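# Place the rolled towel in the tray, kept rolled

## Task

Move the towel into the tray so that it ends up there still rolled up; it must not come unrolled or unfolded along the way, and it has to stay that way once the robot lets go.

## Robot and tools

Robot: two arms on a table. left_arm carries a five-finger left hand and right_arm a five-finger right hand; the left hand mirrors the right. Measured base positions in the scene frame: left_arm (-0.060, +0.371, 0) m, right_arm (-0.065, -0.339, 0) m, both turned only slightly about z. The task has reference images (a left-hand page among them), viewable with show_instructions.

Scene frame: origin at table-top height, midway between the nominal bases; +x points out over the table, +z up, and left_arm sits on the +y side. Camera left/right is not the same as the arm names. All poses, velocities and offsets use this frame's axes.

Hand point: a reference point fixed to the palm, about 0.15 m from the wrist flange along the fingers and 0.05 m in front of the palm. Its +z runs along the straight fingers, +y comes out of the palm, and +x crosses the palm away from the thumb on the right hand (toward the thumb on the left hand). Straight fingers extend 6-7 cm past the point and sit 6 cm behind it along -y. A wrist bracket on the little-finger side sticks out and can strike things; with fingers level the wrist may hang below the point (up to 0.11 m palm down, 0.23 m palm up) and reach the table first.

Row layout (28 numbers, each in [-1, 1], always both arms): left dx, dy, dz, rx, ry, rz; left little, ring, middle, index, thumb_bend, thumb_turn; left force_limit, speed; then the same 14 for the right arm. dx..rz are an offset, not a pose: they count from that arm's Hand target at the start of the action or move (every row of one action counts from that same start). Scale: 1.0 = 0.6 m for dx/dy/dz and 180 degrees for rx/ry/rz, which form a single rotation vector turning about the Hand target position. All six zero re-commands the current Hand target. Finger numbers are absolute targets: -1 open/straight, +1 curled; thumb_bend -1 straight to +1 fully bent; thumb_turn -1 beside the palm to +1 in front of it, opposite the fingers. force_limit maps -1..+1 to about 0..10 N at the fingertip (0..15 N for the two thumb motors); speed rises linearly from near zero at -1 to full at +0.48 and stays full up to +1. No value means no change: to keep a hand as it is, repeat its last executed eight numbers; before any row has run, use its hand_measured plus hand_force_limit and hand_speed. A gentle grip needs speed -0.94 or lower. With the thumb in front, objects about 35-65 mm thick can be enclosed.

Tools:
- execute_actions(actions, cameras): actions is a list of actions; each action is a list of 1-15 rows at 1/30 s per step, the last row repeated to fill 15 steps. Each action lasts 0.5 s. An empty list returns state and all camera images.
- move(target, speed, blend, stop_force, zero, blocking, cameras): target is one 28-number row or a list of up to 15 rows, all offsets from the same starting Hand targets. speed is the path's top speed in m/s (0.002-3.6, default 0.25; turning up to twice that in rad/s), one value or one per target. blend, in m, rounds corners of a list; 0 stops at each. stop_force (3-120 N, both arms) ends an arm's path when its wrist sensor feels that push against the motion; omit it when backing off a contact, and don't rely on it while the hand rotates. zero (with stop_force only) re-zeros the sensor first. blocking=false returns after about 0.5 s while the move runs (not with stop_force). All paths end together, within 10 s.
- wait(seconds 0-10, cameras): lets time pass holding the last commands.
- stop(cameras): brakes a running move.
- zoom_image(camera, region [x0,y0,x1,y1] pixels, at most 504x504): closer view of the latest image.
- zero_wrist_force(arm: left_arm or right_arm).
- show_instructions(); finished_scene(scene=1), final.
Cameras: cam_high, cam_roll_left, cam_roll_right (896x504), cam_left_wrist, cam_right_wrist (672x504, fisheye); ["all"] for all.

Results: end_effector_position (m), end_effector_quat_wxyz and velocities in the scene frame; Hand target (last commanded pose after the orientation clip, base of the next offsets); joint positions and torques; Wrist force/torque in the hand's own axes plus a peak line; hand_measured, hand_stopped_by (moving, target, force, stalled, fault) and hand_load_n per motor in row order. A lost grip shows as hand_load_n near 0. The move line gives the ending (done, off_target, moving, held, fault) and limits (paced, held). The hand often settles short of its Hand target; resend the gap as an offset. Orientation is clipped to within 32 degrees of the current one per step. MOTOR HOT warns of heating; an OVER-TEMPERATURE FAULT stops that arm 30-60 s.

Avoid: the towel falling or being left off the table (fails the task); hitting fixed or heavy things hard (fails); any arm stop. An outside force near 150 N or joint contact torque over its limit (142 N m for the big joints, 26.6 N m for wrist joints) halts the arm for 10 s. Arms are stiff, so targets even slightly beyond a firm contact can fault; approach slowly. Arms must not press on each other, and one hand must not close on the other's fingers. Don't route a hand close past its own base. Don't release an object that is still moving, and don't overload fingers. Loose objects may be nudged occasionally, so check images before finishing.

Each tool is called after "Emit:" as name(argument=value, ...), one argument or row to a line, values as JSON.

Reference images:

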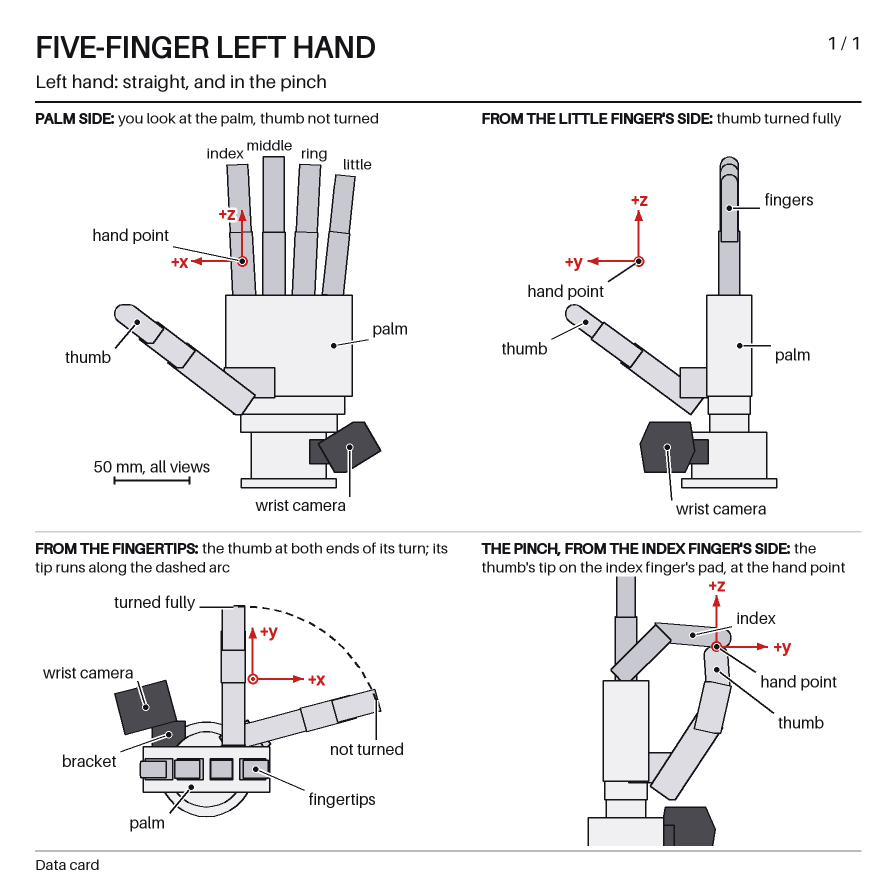

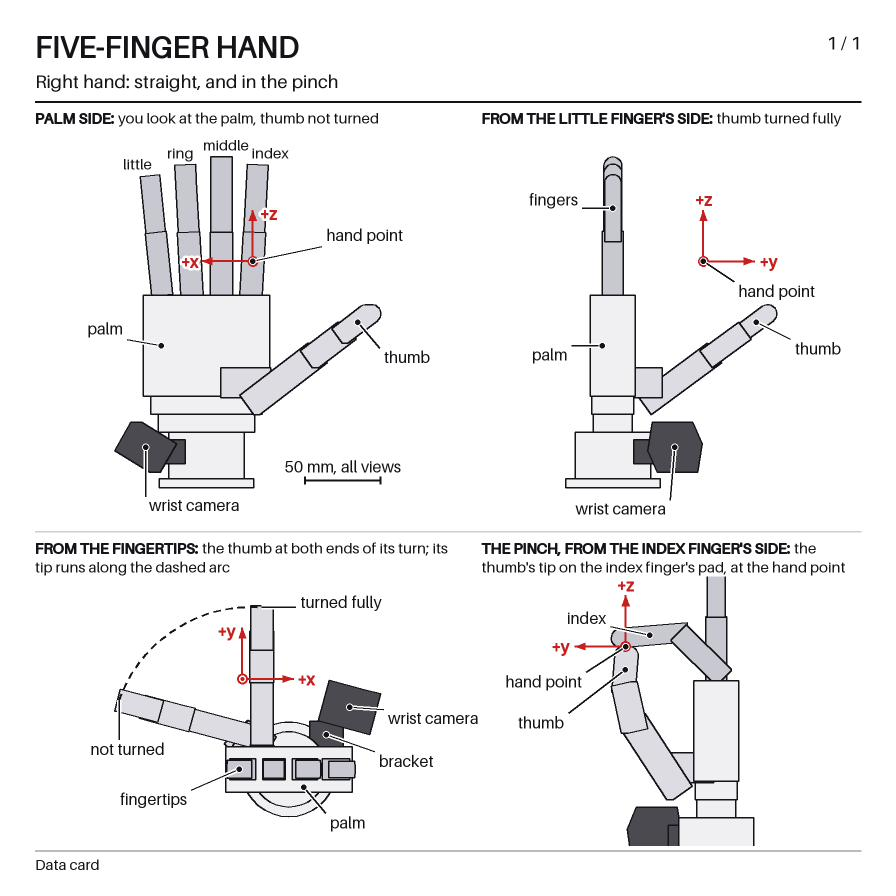

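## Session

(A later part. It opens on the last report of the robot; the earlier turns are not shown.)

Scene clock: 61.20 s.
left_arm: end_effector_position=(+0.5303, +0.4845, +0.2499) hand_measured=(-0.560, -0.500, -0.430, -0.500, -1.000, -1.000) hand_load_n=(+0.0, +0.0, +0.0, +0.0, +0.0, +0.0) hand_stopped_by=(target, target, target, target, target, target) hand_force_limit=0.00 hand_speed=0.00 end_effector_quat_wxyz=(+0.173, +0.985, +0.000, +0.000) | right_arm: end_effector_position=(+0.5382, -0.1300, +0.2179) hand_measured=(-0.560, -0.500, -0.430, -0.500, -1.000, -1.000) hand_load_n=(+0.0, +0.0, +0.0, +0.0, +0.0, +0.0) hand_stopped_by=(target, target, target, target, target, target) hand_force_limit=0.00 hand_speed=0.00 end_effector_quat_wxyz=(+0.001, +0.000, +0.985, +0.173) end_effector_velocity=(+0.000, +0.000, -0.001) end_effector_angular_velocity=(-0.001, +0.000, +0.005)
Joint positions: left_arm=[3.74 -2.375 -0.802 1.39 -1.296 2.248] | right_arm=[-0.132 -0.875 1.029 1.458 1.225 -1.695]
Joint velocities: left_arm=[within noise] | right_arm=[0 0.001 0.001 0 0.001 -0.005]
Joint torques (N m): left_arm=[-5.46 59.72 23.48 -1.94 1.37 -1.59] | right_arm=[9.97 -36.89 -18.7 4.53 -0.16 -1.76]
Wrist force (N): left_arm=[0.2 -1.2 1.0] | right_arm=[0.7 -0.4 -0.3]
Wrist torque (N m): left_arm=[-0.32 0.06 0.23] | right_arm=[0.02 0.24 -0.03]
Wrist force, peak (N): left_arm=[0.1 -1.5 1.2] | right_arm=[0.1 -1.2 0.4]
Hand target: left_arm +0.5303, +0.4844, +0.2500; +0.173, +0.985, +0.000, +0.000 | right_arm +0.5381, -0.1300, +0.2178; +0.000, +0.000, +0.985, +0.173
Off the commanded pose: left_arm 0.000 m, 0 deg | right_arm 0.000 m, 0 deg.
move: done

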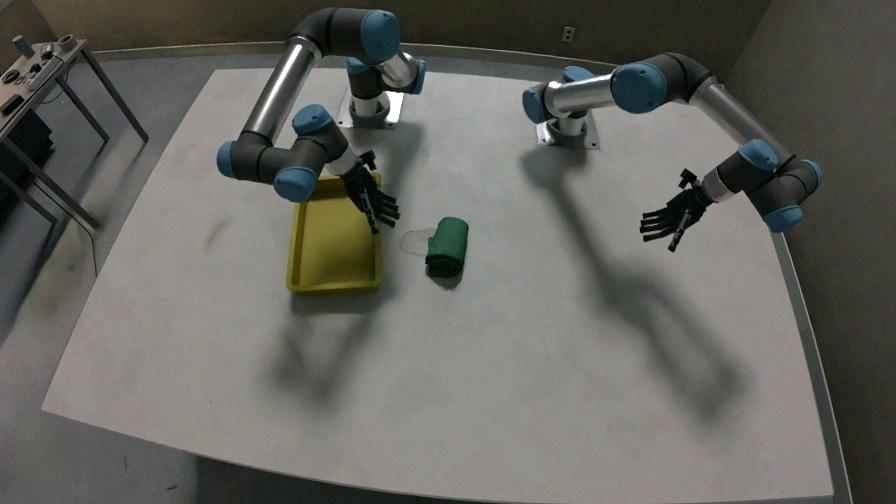

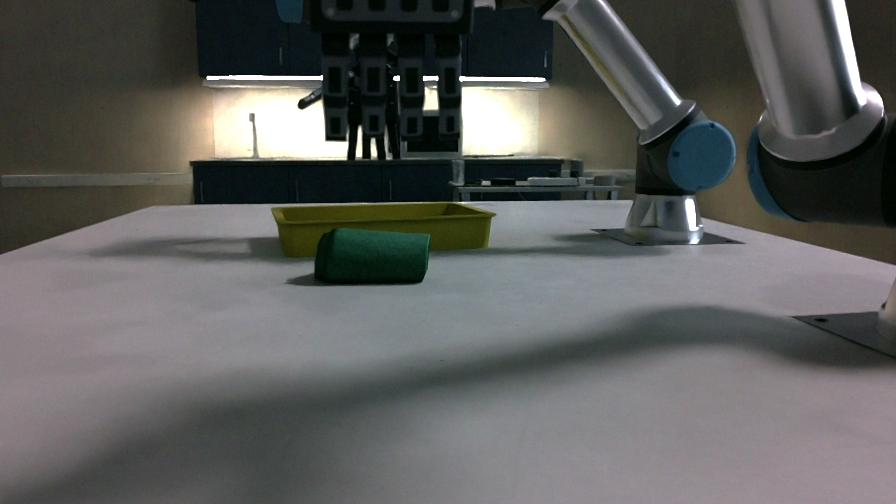

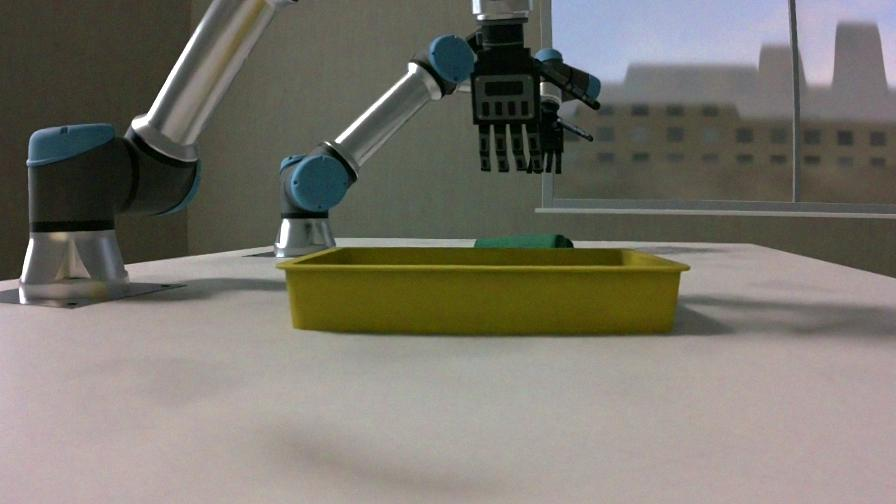

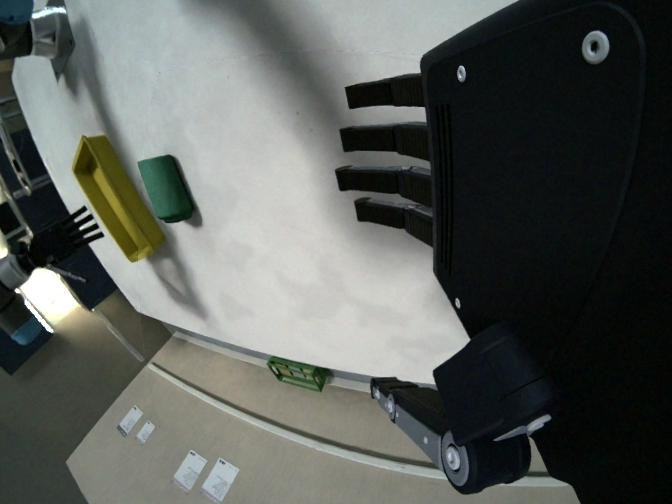

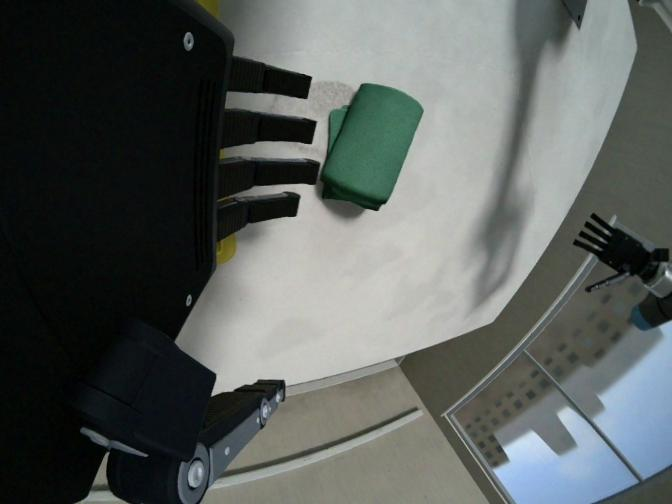

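Emit:
move(
  target=[0.0128,-0.624,-0.2667,0,0,0,-0.56,-0.5,-0.43,-0.5,-1,-1,0,0,0,0.0833,-0.213,0,0,0,-0.56,-0.5,-0.43,-0.5,-1,-1,0,0],
  speed=0.25,
  cameras=["all"],
)

Emit:
zoom_image(
  camera="cam_high",
  region=[380, 160, 540, 300],
)

Emit:
zoom_image(
  camera="cam_roll_left",
  region=[270, 130, 480, 310],
)

Emit:
zoom_image(
  camera="cam_roll_right",
  region=[440, 100, 640, 280],
)

Scene clock: 63.70 s.
left_arm: end_effector_position=(+0.5380, +0.1101, +0.0901) hand_measured=(-0.560, -0.500, -0.430, -0.500, -1.000, -1.000) hand_load_n=(+0.0, +0.0, +0.0, +0.0, -0.5, +0.0) hand_stopped_by=(target, target, target, target, target, target) hand_force_limit=0.00 hand_speed=0.00 end_effector_quat_wxyz=(+0.173, +0.985, +0.000, +0.000) | right_arm: end_effector_position=(+0.5381, -0.0800, +0.0899) hand_measured=(-0.560, -0.500, -0.430, -0.500, -1.000, -1.000) hand_load_n=(+0.0, +0.0, -0.5, +0.0, +0.0, +0.0) hand_stopped_by=(target, target, target, target, target, target) hand_force_limit=0.00 hand_speed=0.00 end_effector_quat_wxyz=(+0.000, +0.000, +0.985, +0.173)
Joint positions: left_arm=[3.119 -2.368 -1.182 1.969 -1.223 1.599] | right_arm=[-0.043 -0.763 1.163 1.18 1.223 -1.601]
Joint torques (N m): left_arm=[-5.54 50.45 1.61 -0.96 -1.81 -2.11] | right_arm=[-10.04 -62 -27.08 4.17 -3.35 -1.74]
Wrist force (N): left_arm=[0.1 -1.3 1.0] | right_arm=[0.6 0.0 -0.2]
Wrist torque (N m): left_arm=[-0.32 0.09 0.09] | right_arm=[0.12 0.22 0.01]
Wrist force, peak (N): left_arm=[0.0 -2.8 -0.4] | right_arm=[0.9 -0.3 -1.0]
Hand target: left_arm +0.5380, +0.1100, +0.0900; +0.173, +0.985, +0.000, +0.000 | right_arm +0.5381, -0.0800, +0.0900; +0.000, +0.000, +0.985, +0.173
Off the commanded pose: left_arm 0.000 m, 0 deg | right_arm 0.000 m, 0 deg.
move: done

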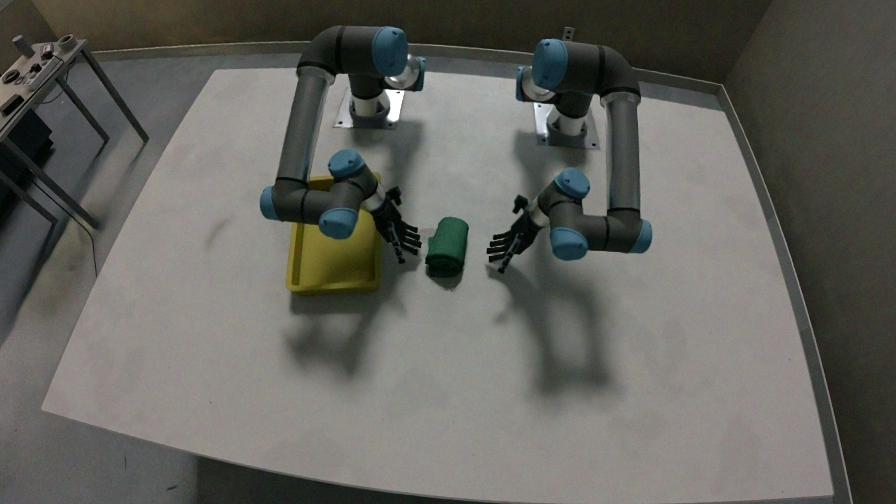

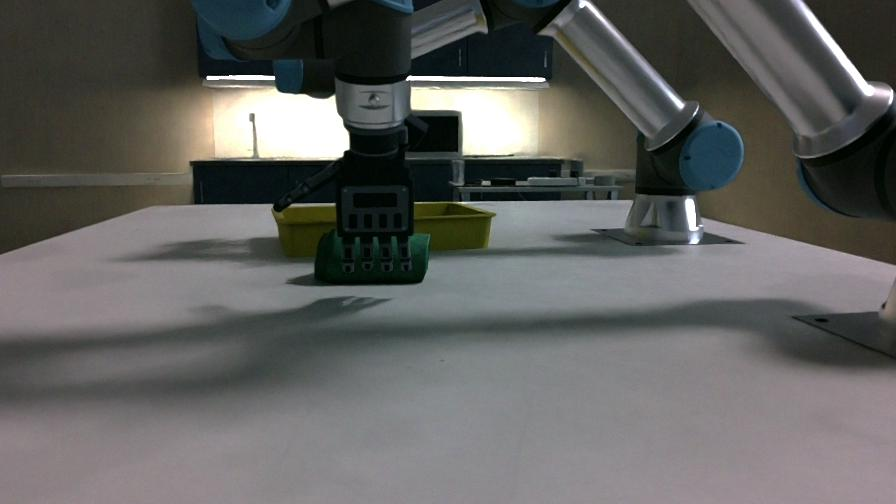

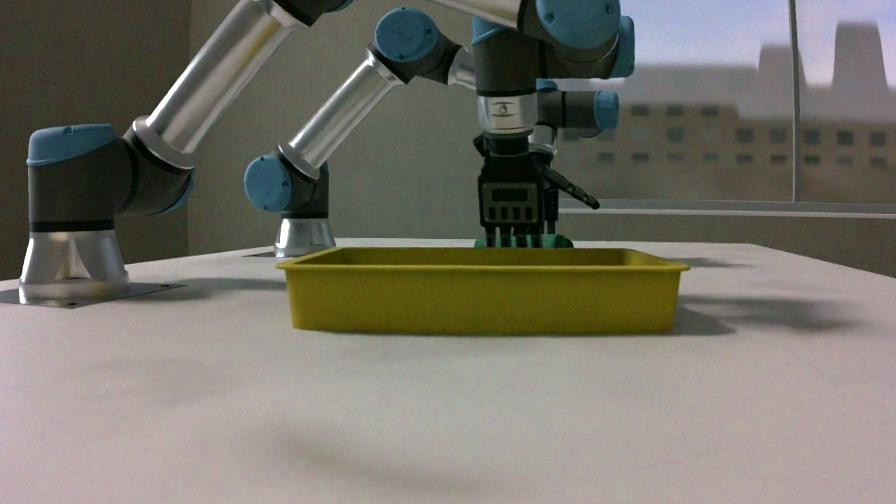

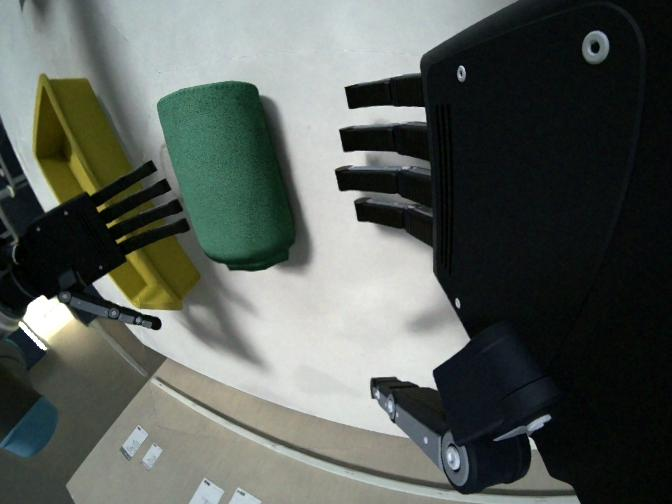

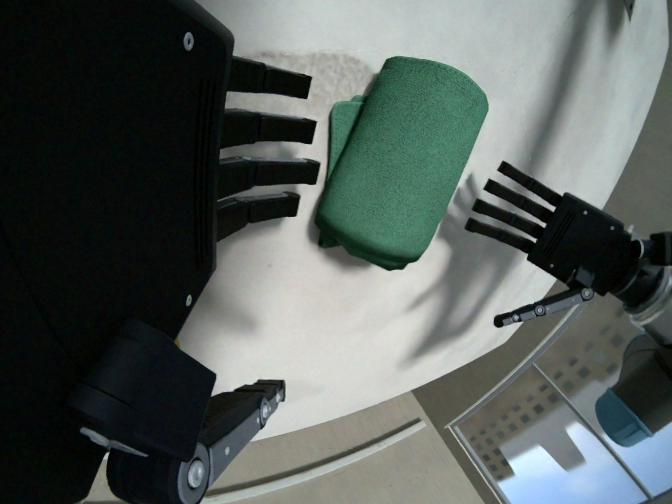

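Scaled by 3.150 from the camera's 896x504 image, which has a finer 1280x720 frame.

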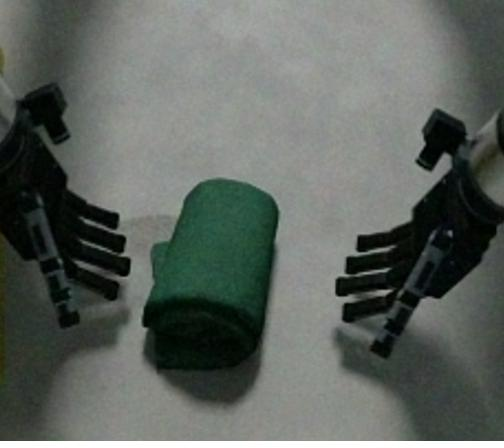

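Scaled by 2.400 from the camera's 896x504 image, which has a finer 1280x720 frame.

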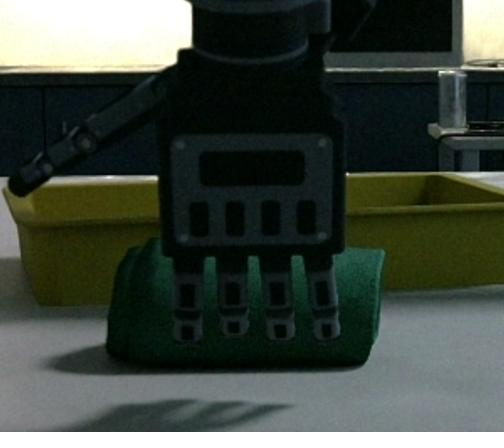

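Scaled by 2.520 from the camera's 896x504 image, which has a finer 1280x720 frame.

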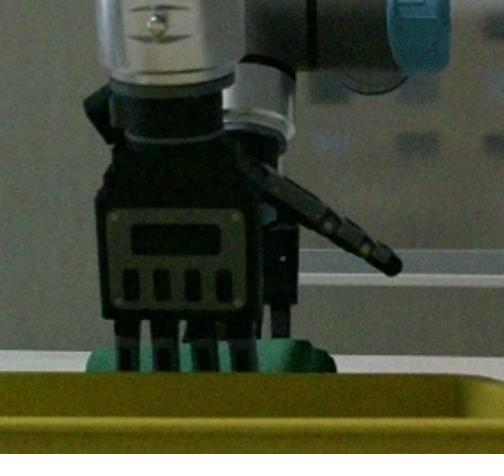

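Emit:
move(
  target=[0,0,-0.0667,0,0,0,-0.56,-0.5,-0.43,-0.5,-1,-1,0,0,0,0,-0.0667,0,0,0,-0.56,-0.5,-0.43,-0.5,-1,-1,0,0],
  speed=0.025,
  stop_force=3,
  cameras=["cam_roll_left","cam_roll_right","cam_high"],
)

Emit:
zoom_image(
  camera="cam_roll_left",
  region=[270, 130, 480, 310],
)

Emit:
zoom_image(
  camera="cam_high",
  region=[380, 160, 540, 300],
)

Scene clock: 66.40 s.
left_arm: end_effector_position=(+0.5380, +0.1100, +0.0600) hand_measured=(-0.560, -0.500, -0.430, -0.500, -1.000, -1.000) hand_load_n=(+0.0, -0.5, +0.0, -1.0, +0.0, +0.0) hand_stopped_by=(target, target, target, target, target, target) hand_force_limit=0.00 hand_speed=0.00 end_effector_quat_wxyz=(+0.173, +0.985, +0.000, +0.000) | right_arm: end_effector_position=(+0.5381, -0.0800, +0.0604) hand_measured=(-0.560, -0.500, -0.430, -0.500, -1.000, -1.000) hand_load_n=(+0.0, -1.0, +0.0, -1.0, +0.0, +0.0) hand_stopped_by=(target, target, target, target, target, target) hand_force_limit=0.00 hand_speed=0.00 end_effector_quat_wxyz=(+0.000, +0.000, +0.985, +0.173)
Joint positions: left_arm=[3.119 -2.4 -1.206 2.026 -1.223 1.599] | right_arm=[-0.044 -0.732 1.188 1.125 1.223 -1.602]
Joint torques (N m): left_arm=[-5.49 59.06 27.68 -0.93 2.36 -1.3] | right_arm=[8.89 -61.87 -25.39 4.35 -2.03 -1.48]
Wrist force (N): left_arm=[-0.2 -1.1 -1.3] | right_arm=[1.3 0.6 -1.1]
Wrist torque (N m): left_arm=[-0.25 0.07 0.10] | right_arm=[0.04 0.25 0.04]
Wrist force, peak (N): left_arm=[-1.1 -5.9 -22.2] | right_arm=[2.1 -3.8 -20.2]
Hand target: left_arm +0.5380, +0.1100, +0.0600; +0.173, +0.985, +0.000, +0.000 (not the last commanded pose) | right_arm +0.5381, -0.0800, +0.0604; +0.000, +0.000, +0.985, +0.173 (not the last commanded pose)
Off the commanded pose: left_arm 0.010 m, 0 deg | right_arm 0.010 m, 0 deg.
move: contact (left_arm, right_arm)
Images, in order (width x height): cam_high 896x504, cam_roll_left 896x504, cam_roll_right 896x504.

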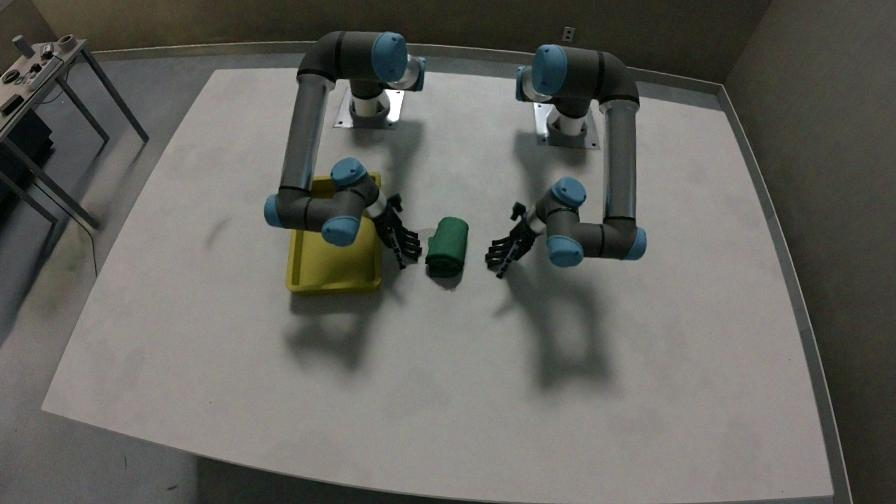

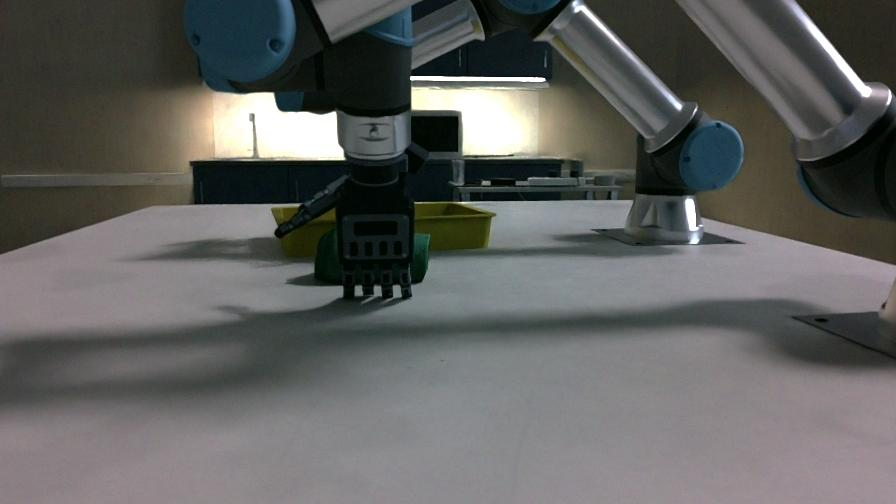

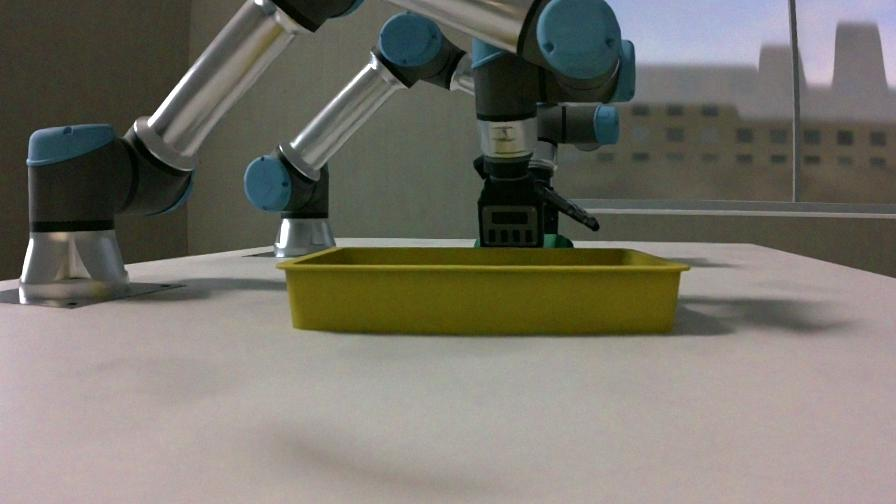

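Scaled by 2.400 from the camera's 896x504 image, which has a finer 1280x720 frame.

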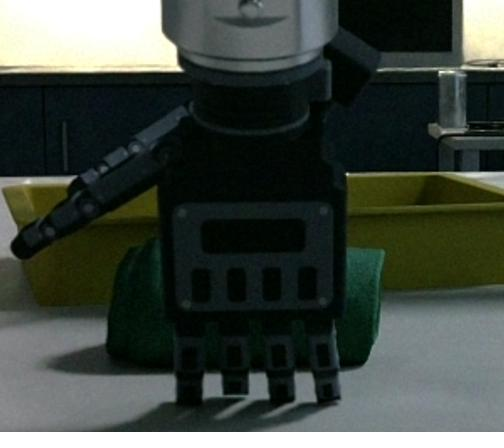

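Scaled by 3.150 from the camera's 896x504 image, which has a finer 1280x720 frame.

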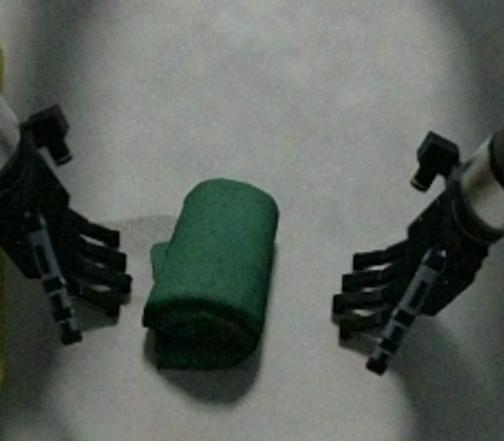

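Emit:
move(
  target=[
    [0,0,0.0025,0,0,0,-0.56,-0.5,-0.43,-0.5,-1,-1,0,0,0,0,0.0025,0,0,0,-0.56,-0.5,-0.43,-0.5,-1,-1,0,0],
    [0,-0.0667,0.0025,0,0,0,-0.56,-0.5,-0.43,-0.5,-1,-1,0,0,0,0.025,0.0025,0,0,0,-0.56,-0.5,-0.43,-0.5,-1,-1,0,0],
    [0,-0.1167,0.0025,0,0,0,-0.56,-0.5,-0.43,-0.5,-1,-1,0,0,0,0.075,0.0025,0,0,0,-0.56,-0.5,-0.43,-0.5,-1,-1,0,0],
  ],
  speed=0.04,
  cameras=["cam_roll_left","cam_roll_right","cam_high","cam_left_wrist","cam_right_wrist"],
)

Emit:
zoom_image(
  camera="cam_roll_left",
  region=[270, 130, 480, 310],
)

Emit:
zoom_image(
  camera="cam_high",
  region=[380, 160, 540, 300],
)

Scene clock: 69.57 s.
left_arm: end_effector_position=(+0.5381, +0.0399, +0.0615) hand_measured=(-0.560, -0.500, -0.430, -0.500, -1.000, -1.000) hand_load_n=(+0.0, +0.0, +0.5, +0.0, +0.0, +0.0) hand_stopped_by=(target, target, target, target, target, target) hand_force_limit=0.00 hand_speed=0.00 end_effector_quat_wxyz=(+0.173, +0.985, +0.000, +0.000) end_effector_velocity=(+0.001, +0.003, +0.000) end_effector_angular_velocity=(+0.000, -0.003, -0.002) | right_arm: end_effector_position=(+0.5381, -0.0349, +0.0619) hand_measured=(-0.560, -0.500, -0.430, -0.500, -1.000, -1.000) hand_load_n=(+0.0, +0.0, +0.0, +0.0, +0.0, +0.0) hand_stopped_by=(target, target, target, target, target, target) hand_force_limit=0.00 hand_speed=0.00 end_effector_quat_wxyz=(+0.000, +0.000, +0.985, +0.173) end_effector_velocity=(+0.000, -0.003, -0.001) end_effector_angular_velocity=(-0.001, +0.001, +0.001)
Joint positions: left_arm=[2.996 -2.437 -1.119 2.02 -1.225 1.468] | right_arm=[0.035 -0.711 1.136 1.127 1.223 -1.518]
Joint velocities: left_arm=[0.005 0.002 -0.003 0.001 0 0.007] | right_arm=[-0.005 0 0.003 0 0.001 -0.006]
Joint torques (N m): left_arm=[9.02 62.09 2.1 -3.37 -1.24 2.31] | right_arm=[-9.67 -59.11 -8.34 4.83 1.95 -1.79]
Wrist force (N): left_arm=[0.2 -2.5 0.5] | right_arm=[0.8 -1.3 -1.2]
Wrist torque (N m): left_arm=[-0.33 0.06 0.18] | right_arm=[0.05 0.29 -0.03]
Wrist force, peak (N): left_arm=[0.3 -1.0 -2.4] | right_arm=[0.9 1.3 -2.2]
Hand target: left_arm +0.5380, +0.0400, +0.0615; +0.173, +0.985, +0.000, +0.000 | right_arm +0.5381, -0.0350, +0.0619; +0.000, +0.000, +0.985, +0.173
Off the commanded pose: left_arm 0.000 m, 0 deg | right_arm 0.000 m, 0 deg.
move: done

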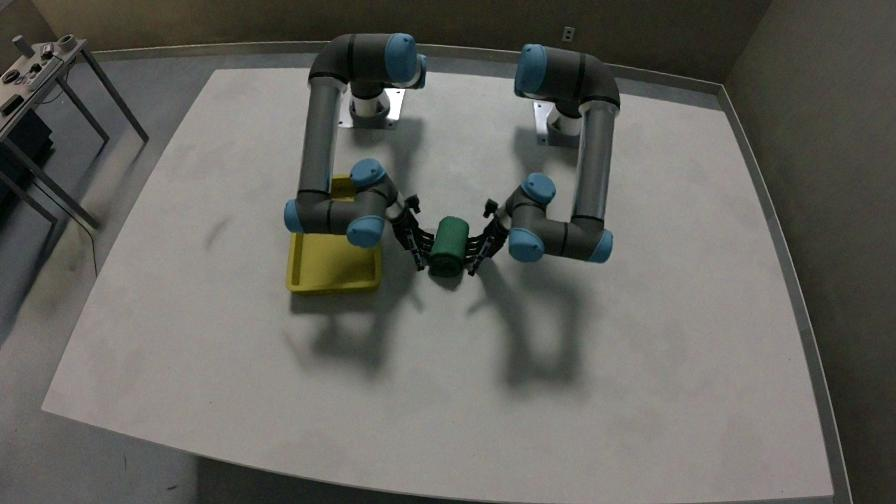

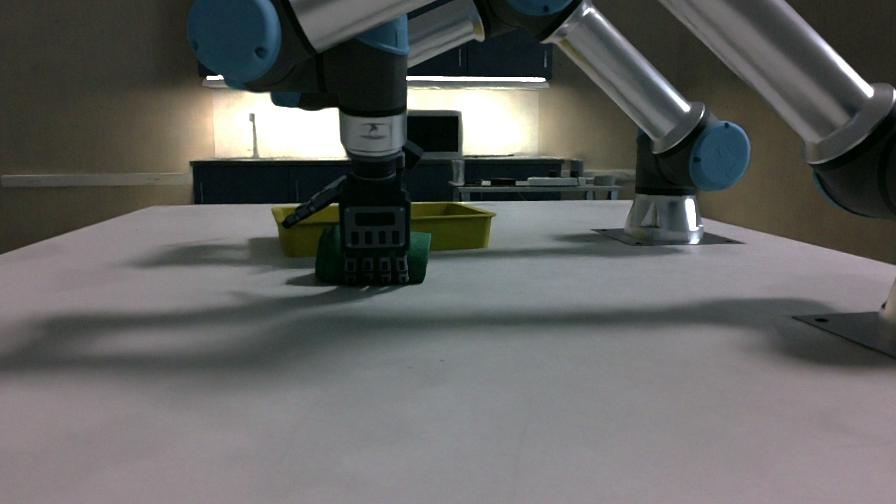

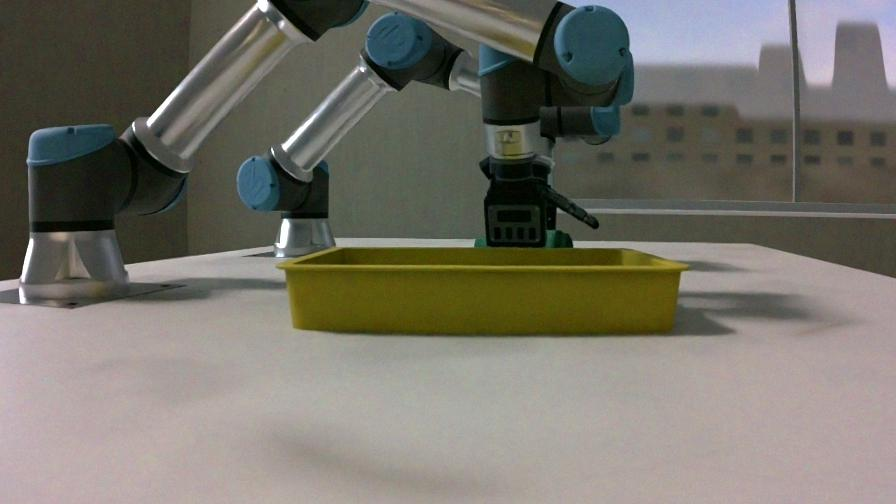

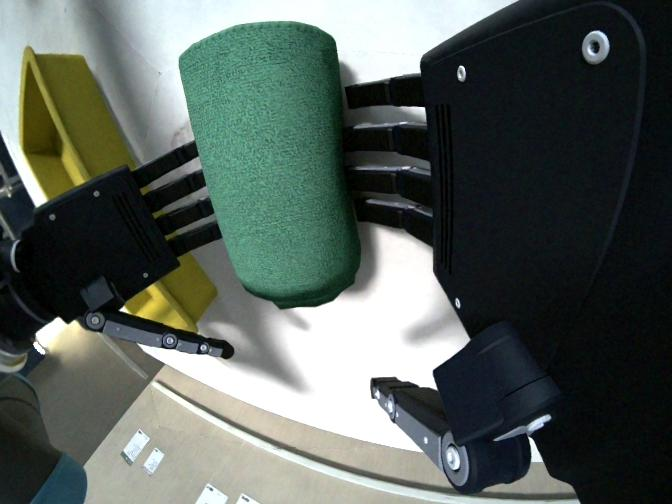

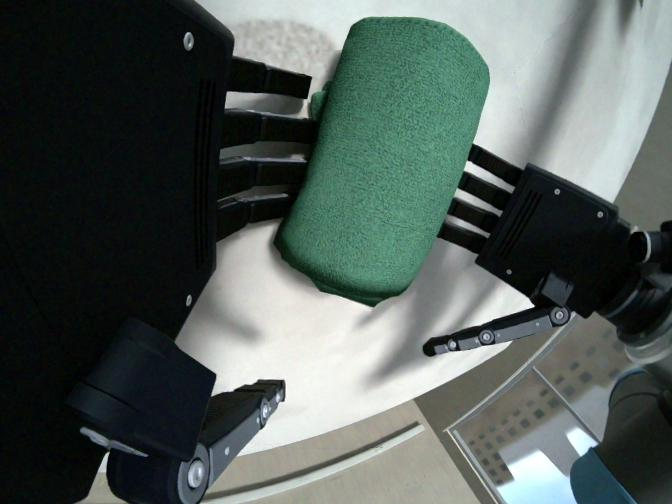

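Scaled by 2.400 from the camera's 896x504 image, which has a finer 1280x720 frame.

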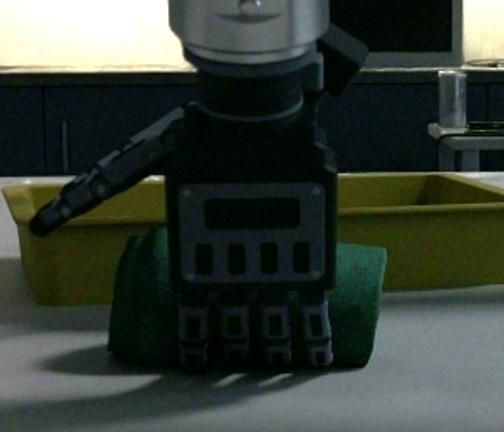

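Scaled by 3.150 from the camera's 896x504 image, which has a finer 1280x720 frame.

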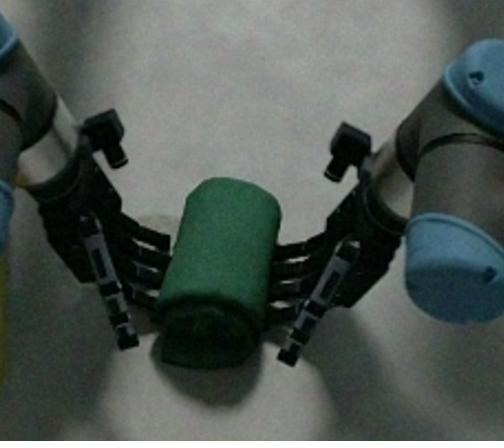

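Emit:
move(
  target=[0,-0.0333,0,0,0,0,-0.56,-0.5,-0.43,-0.5,-1,-1,0,0,0,0.0333,0,0,0,0,-0.56,-0.5,-0.43,-0.5,-1,-1,0,0],
  speed=0.03,
  stop_force=12,
  cameras=["cam_roll_left","cam_roll_right","cam_high","cam_left_wrist","cam_right_wrist"],
)

Emit:
zoom_image(
  camera="cam_roll_left",
  region=[270, 130, 480, 310],
)

Emit:
zoom_image(
  camera="cam_high",
  region=[380, 160, 540, 300],
)

Scene clock: 71.67 s.
left_arm: end_effector_position=(+0.5380, +0.0200, +0.0615) hand_measured=(-0.560, -0.500, -0.430, -0.500, -1.000, -1.000) hand_load_n=(+0.0, +0.0, +2.5, +0.0, +0.0, +0.0) hand_stopped_by=(target, target, target, target, target, target) hand_force_limit=0.00 hand_speed=0.00 end_effector_quat_wxyz=(+0.173, +0.985, +0.000, +0.000) | right_arm: end_effector_position=(+0.5381, -0.0150, +0.0619) hand_measured=(-0.560, -0.500, -0.430, -0.500, -1.000, -1.000) hand_load_n=(+0.0, +0.0, +1.0, +0.0, +0.0, +0.0) hand_stopped_by=(target, target, target, target, target, target) hand_force_limit=0.00 hand_speed=0.00 end_effector_quat_wxyz=(+0.000, +0.000, +0.985, +0.173)
Joint positions: left_arm=[2.963 -2.452 -1.087 2.015 -1.226 1.433] | right_arm=[0.069 -0.699 1.109 1.13 1.224 -1.482]
Joint torques (N m): left_arm=[5.94 62.79 2.61 -0.66 3.41 2.32] | right_arm=[-8.69 -63.51 -7.88 0.83 -2.51 -1.77]
Wrist force (N): left_arm=[0.5 -5.4 -1.0] | right_arm=[1.1 -4.1 -2.5]
Wrist torque (N m): left_arm=[-0.27 0.07 0.22] | right_arm=[0.10 0.24 -0.07]
Wrist force, peak (N): left_arm=[0.1 -6.2 -0.3] | right_arm=[1.5 -5.3 -2.5]
Hand target: left_arm +0.5380, +0.0200, +0.0615; +0.173, +0.985, +0.000, +0.000 | right_arm +0.5381, -0.0150, +0.0619; +0.000, +0.000, +0.985, +0.173
Off the commanded pose: left_arm 0.000 m, 0 deg | right_arm 0.000 m, 0 deg.
move: done

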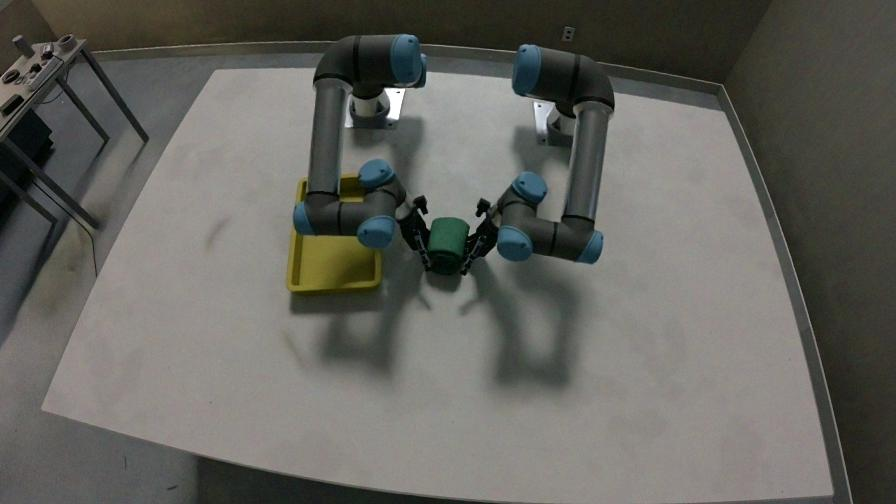

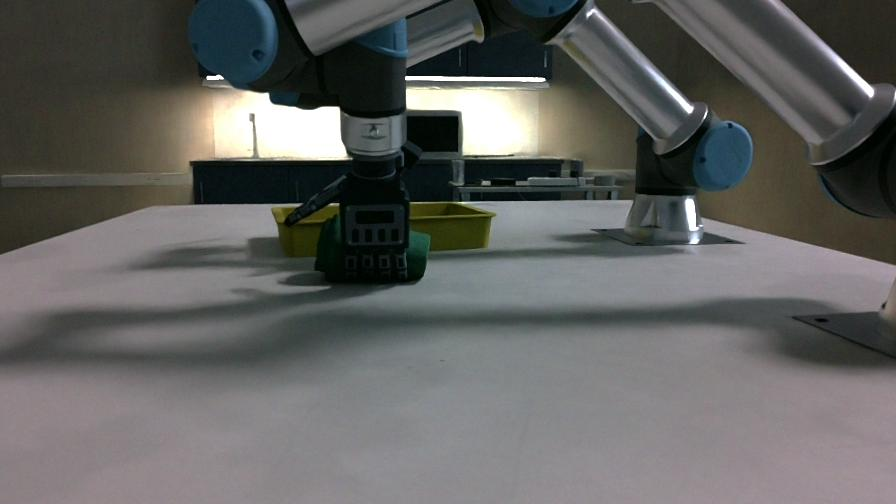

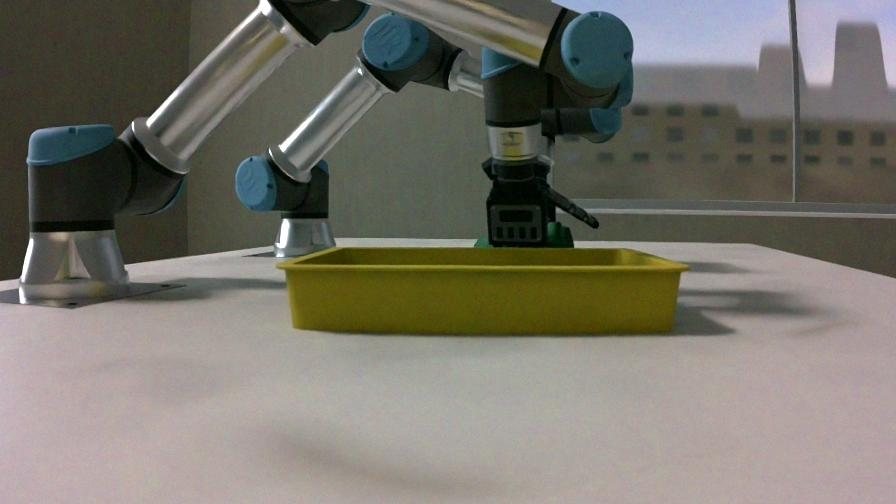

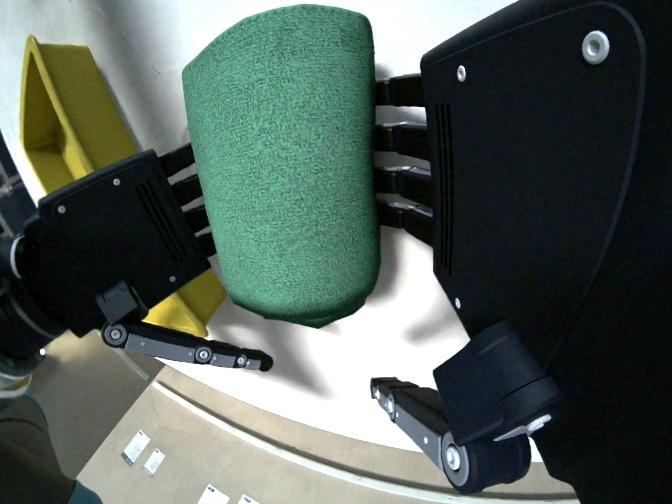

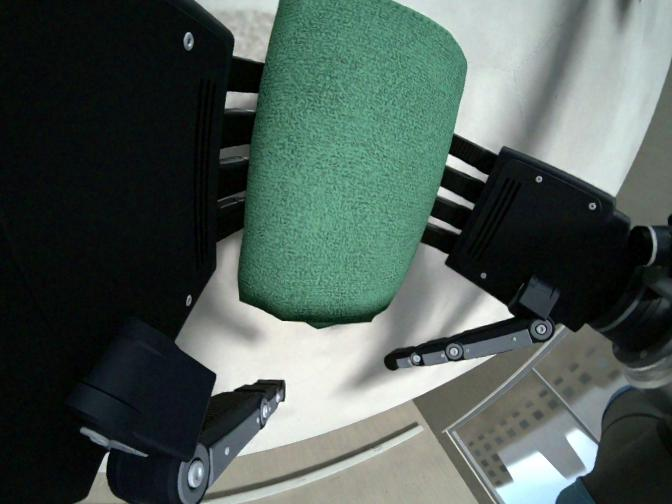

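Scaled by 2.400 from the camera's 896x504 image, which has a finer 1280x720 frame.

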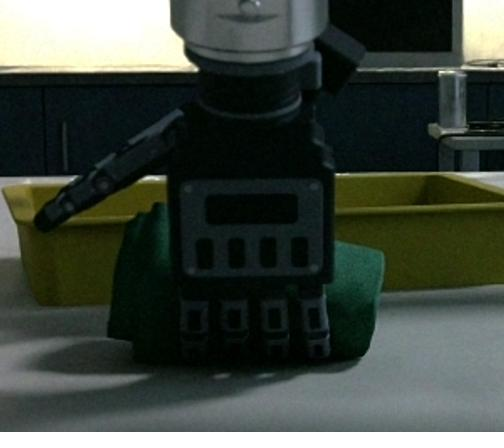

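Scaled by 3.150 from the camera's 896x504 image, which has a finer 1280x720 frame.

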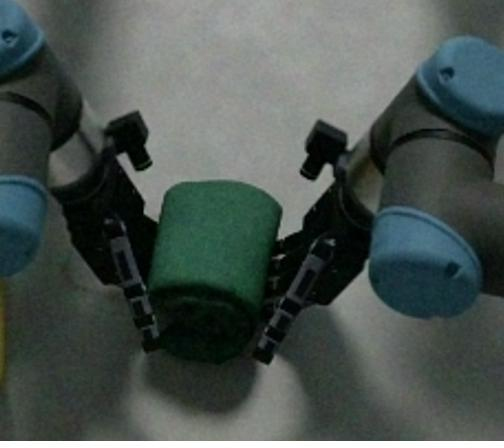

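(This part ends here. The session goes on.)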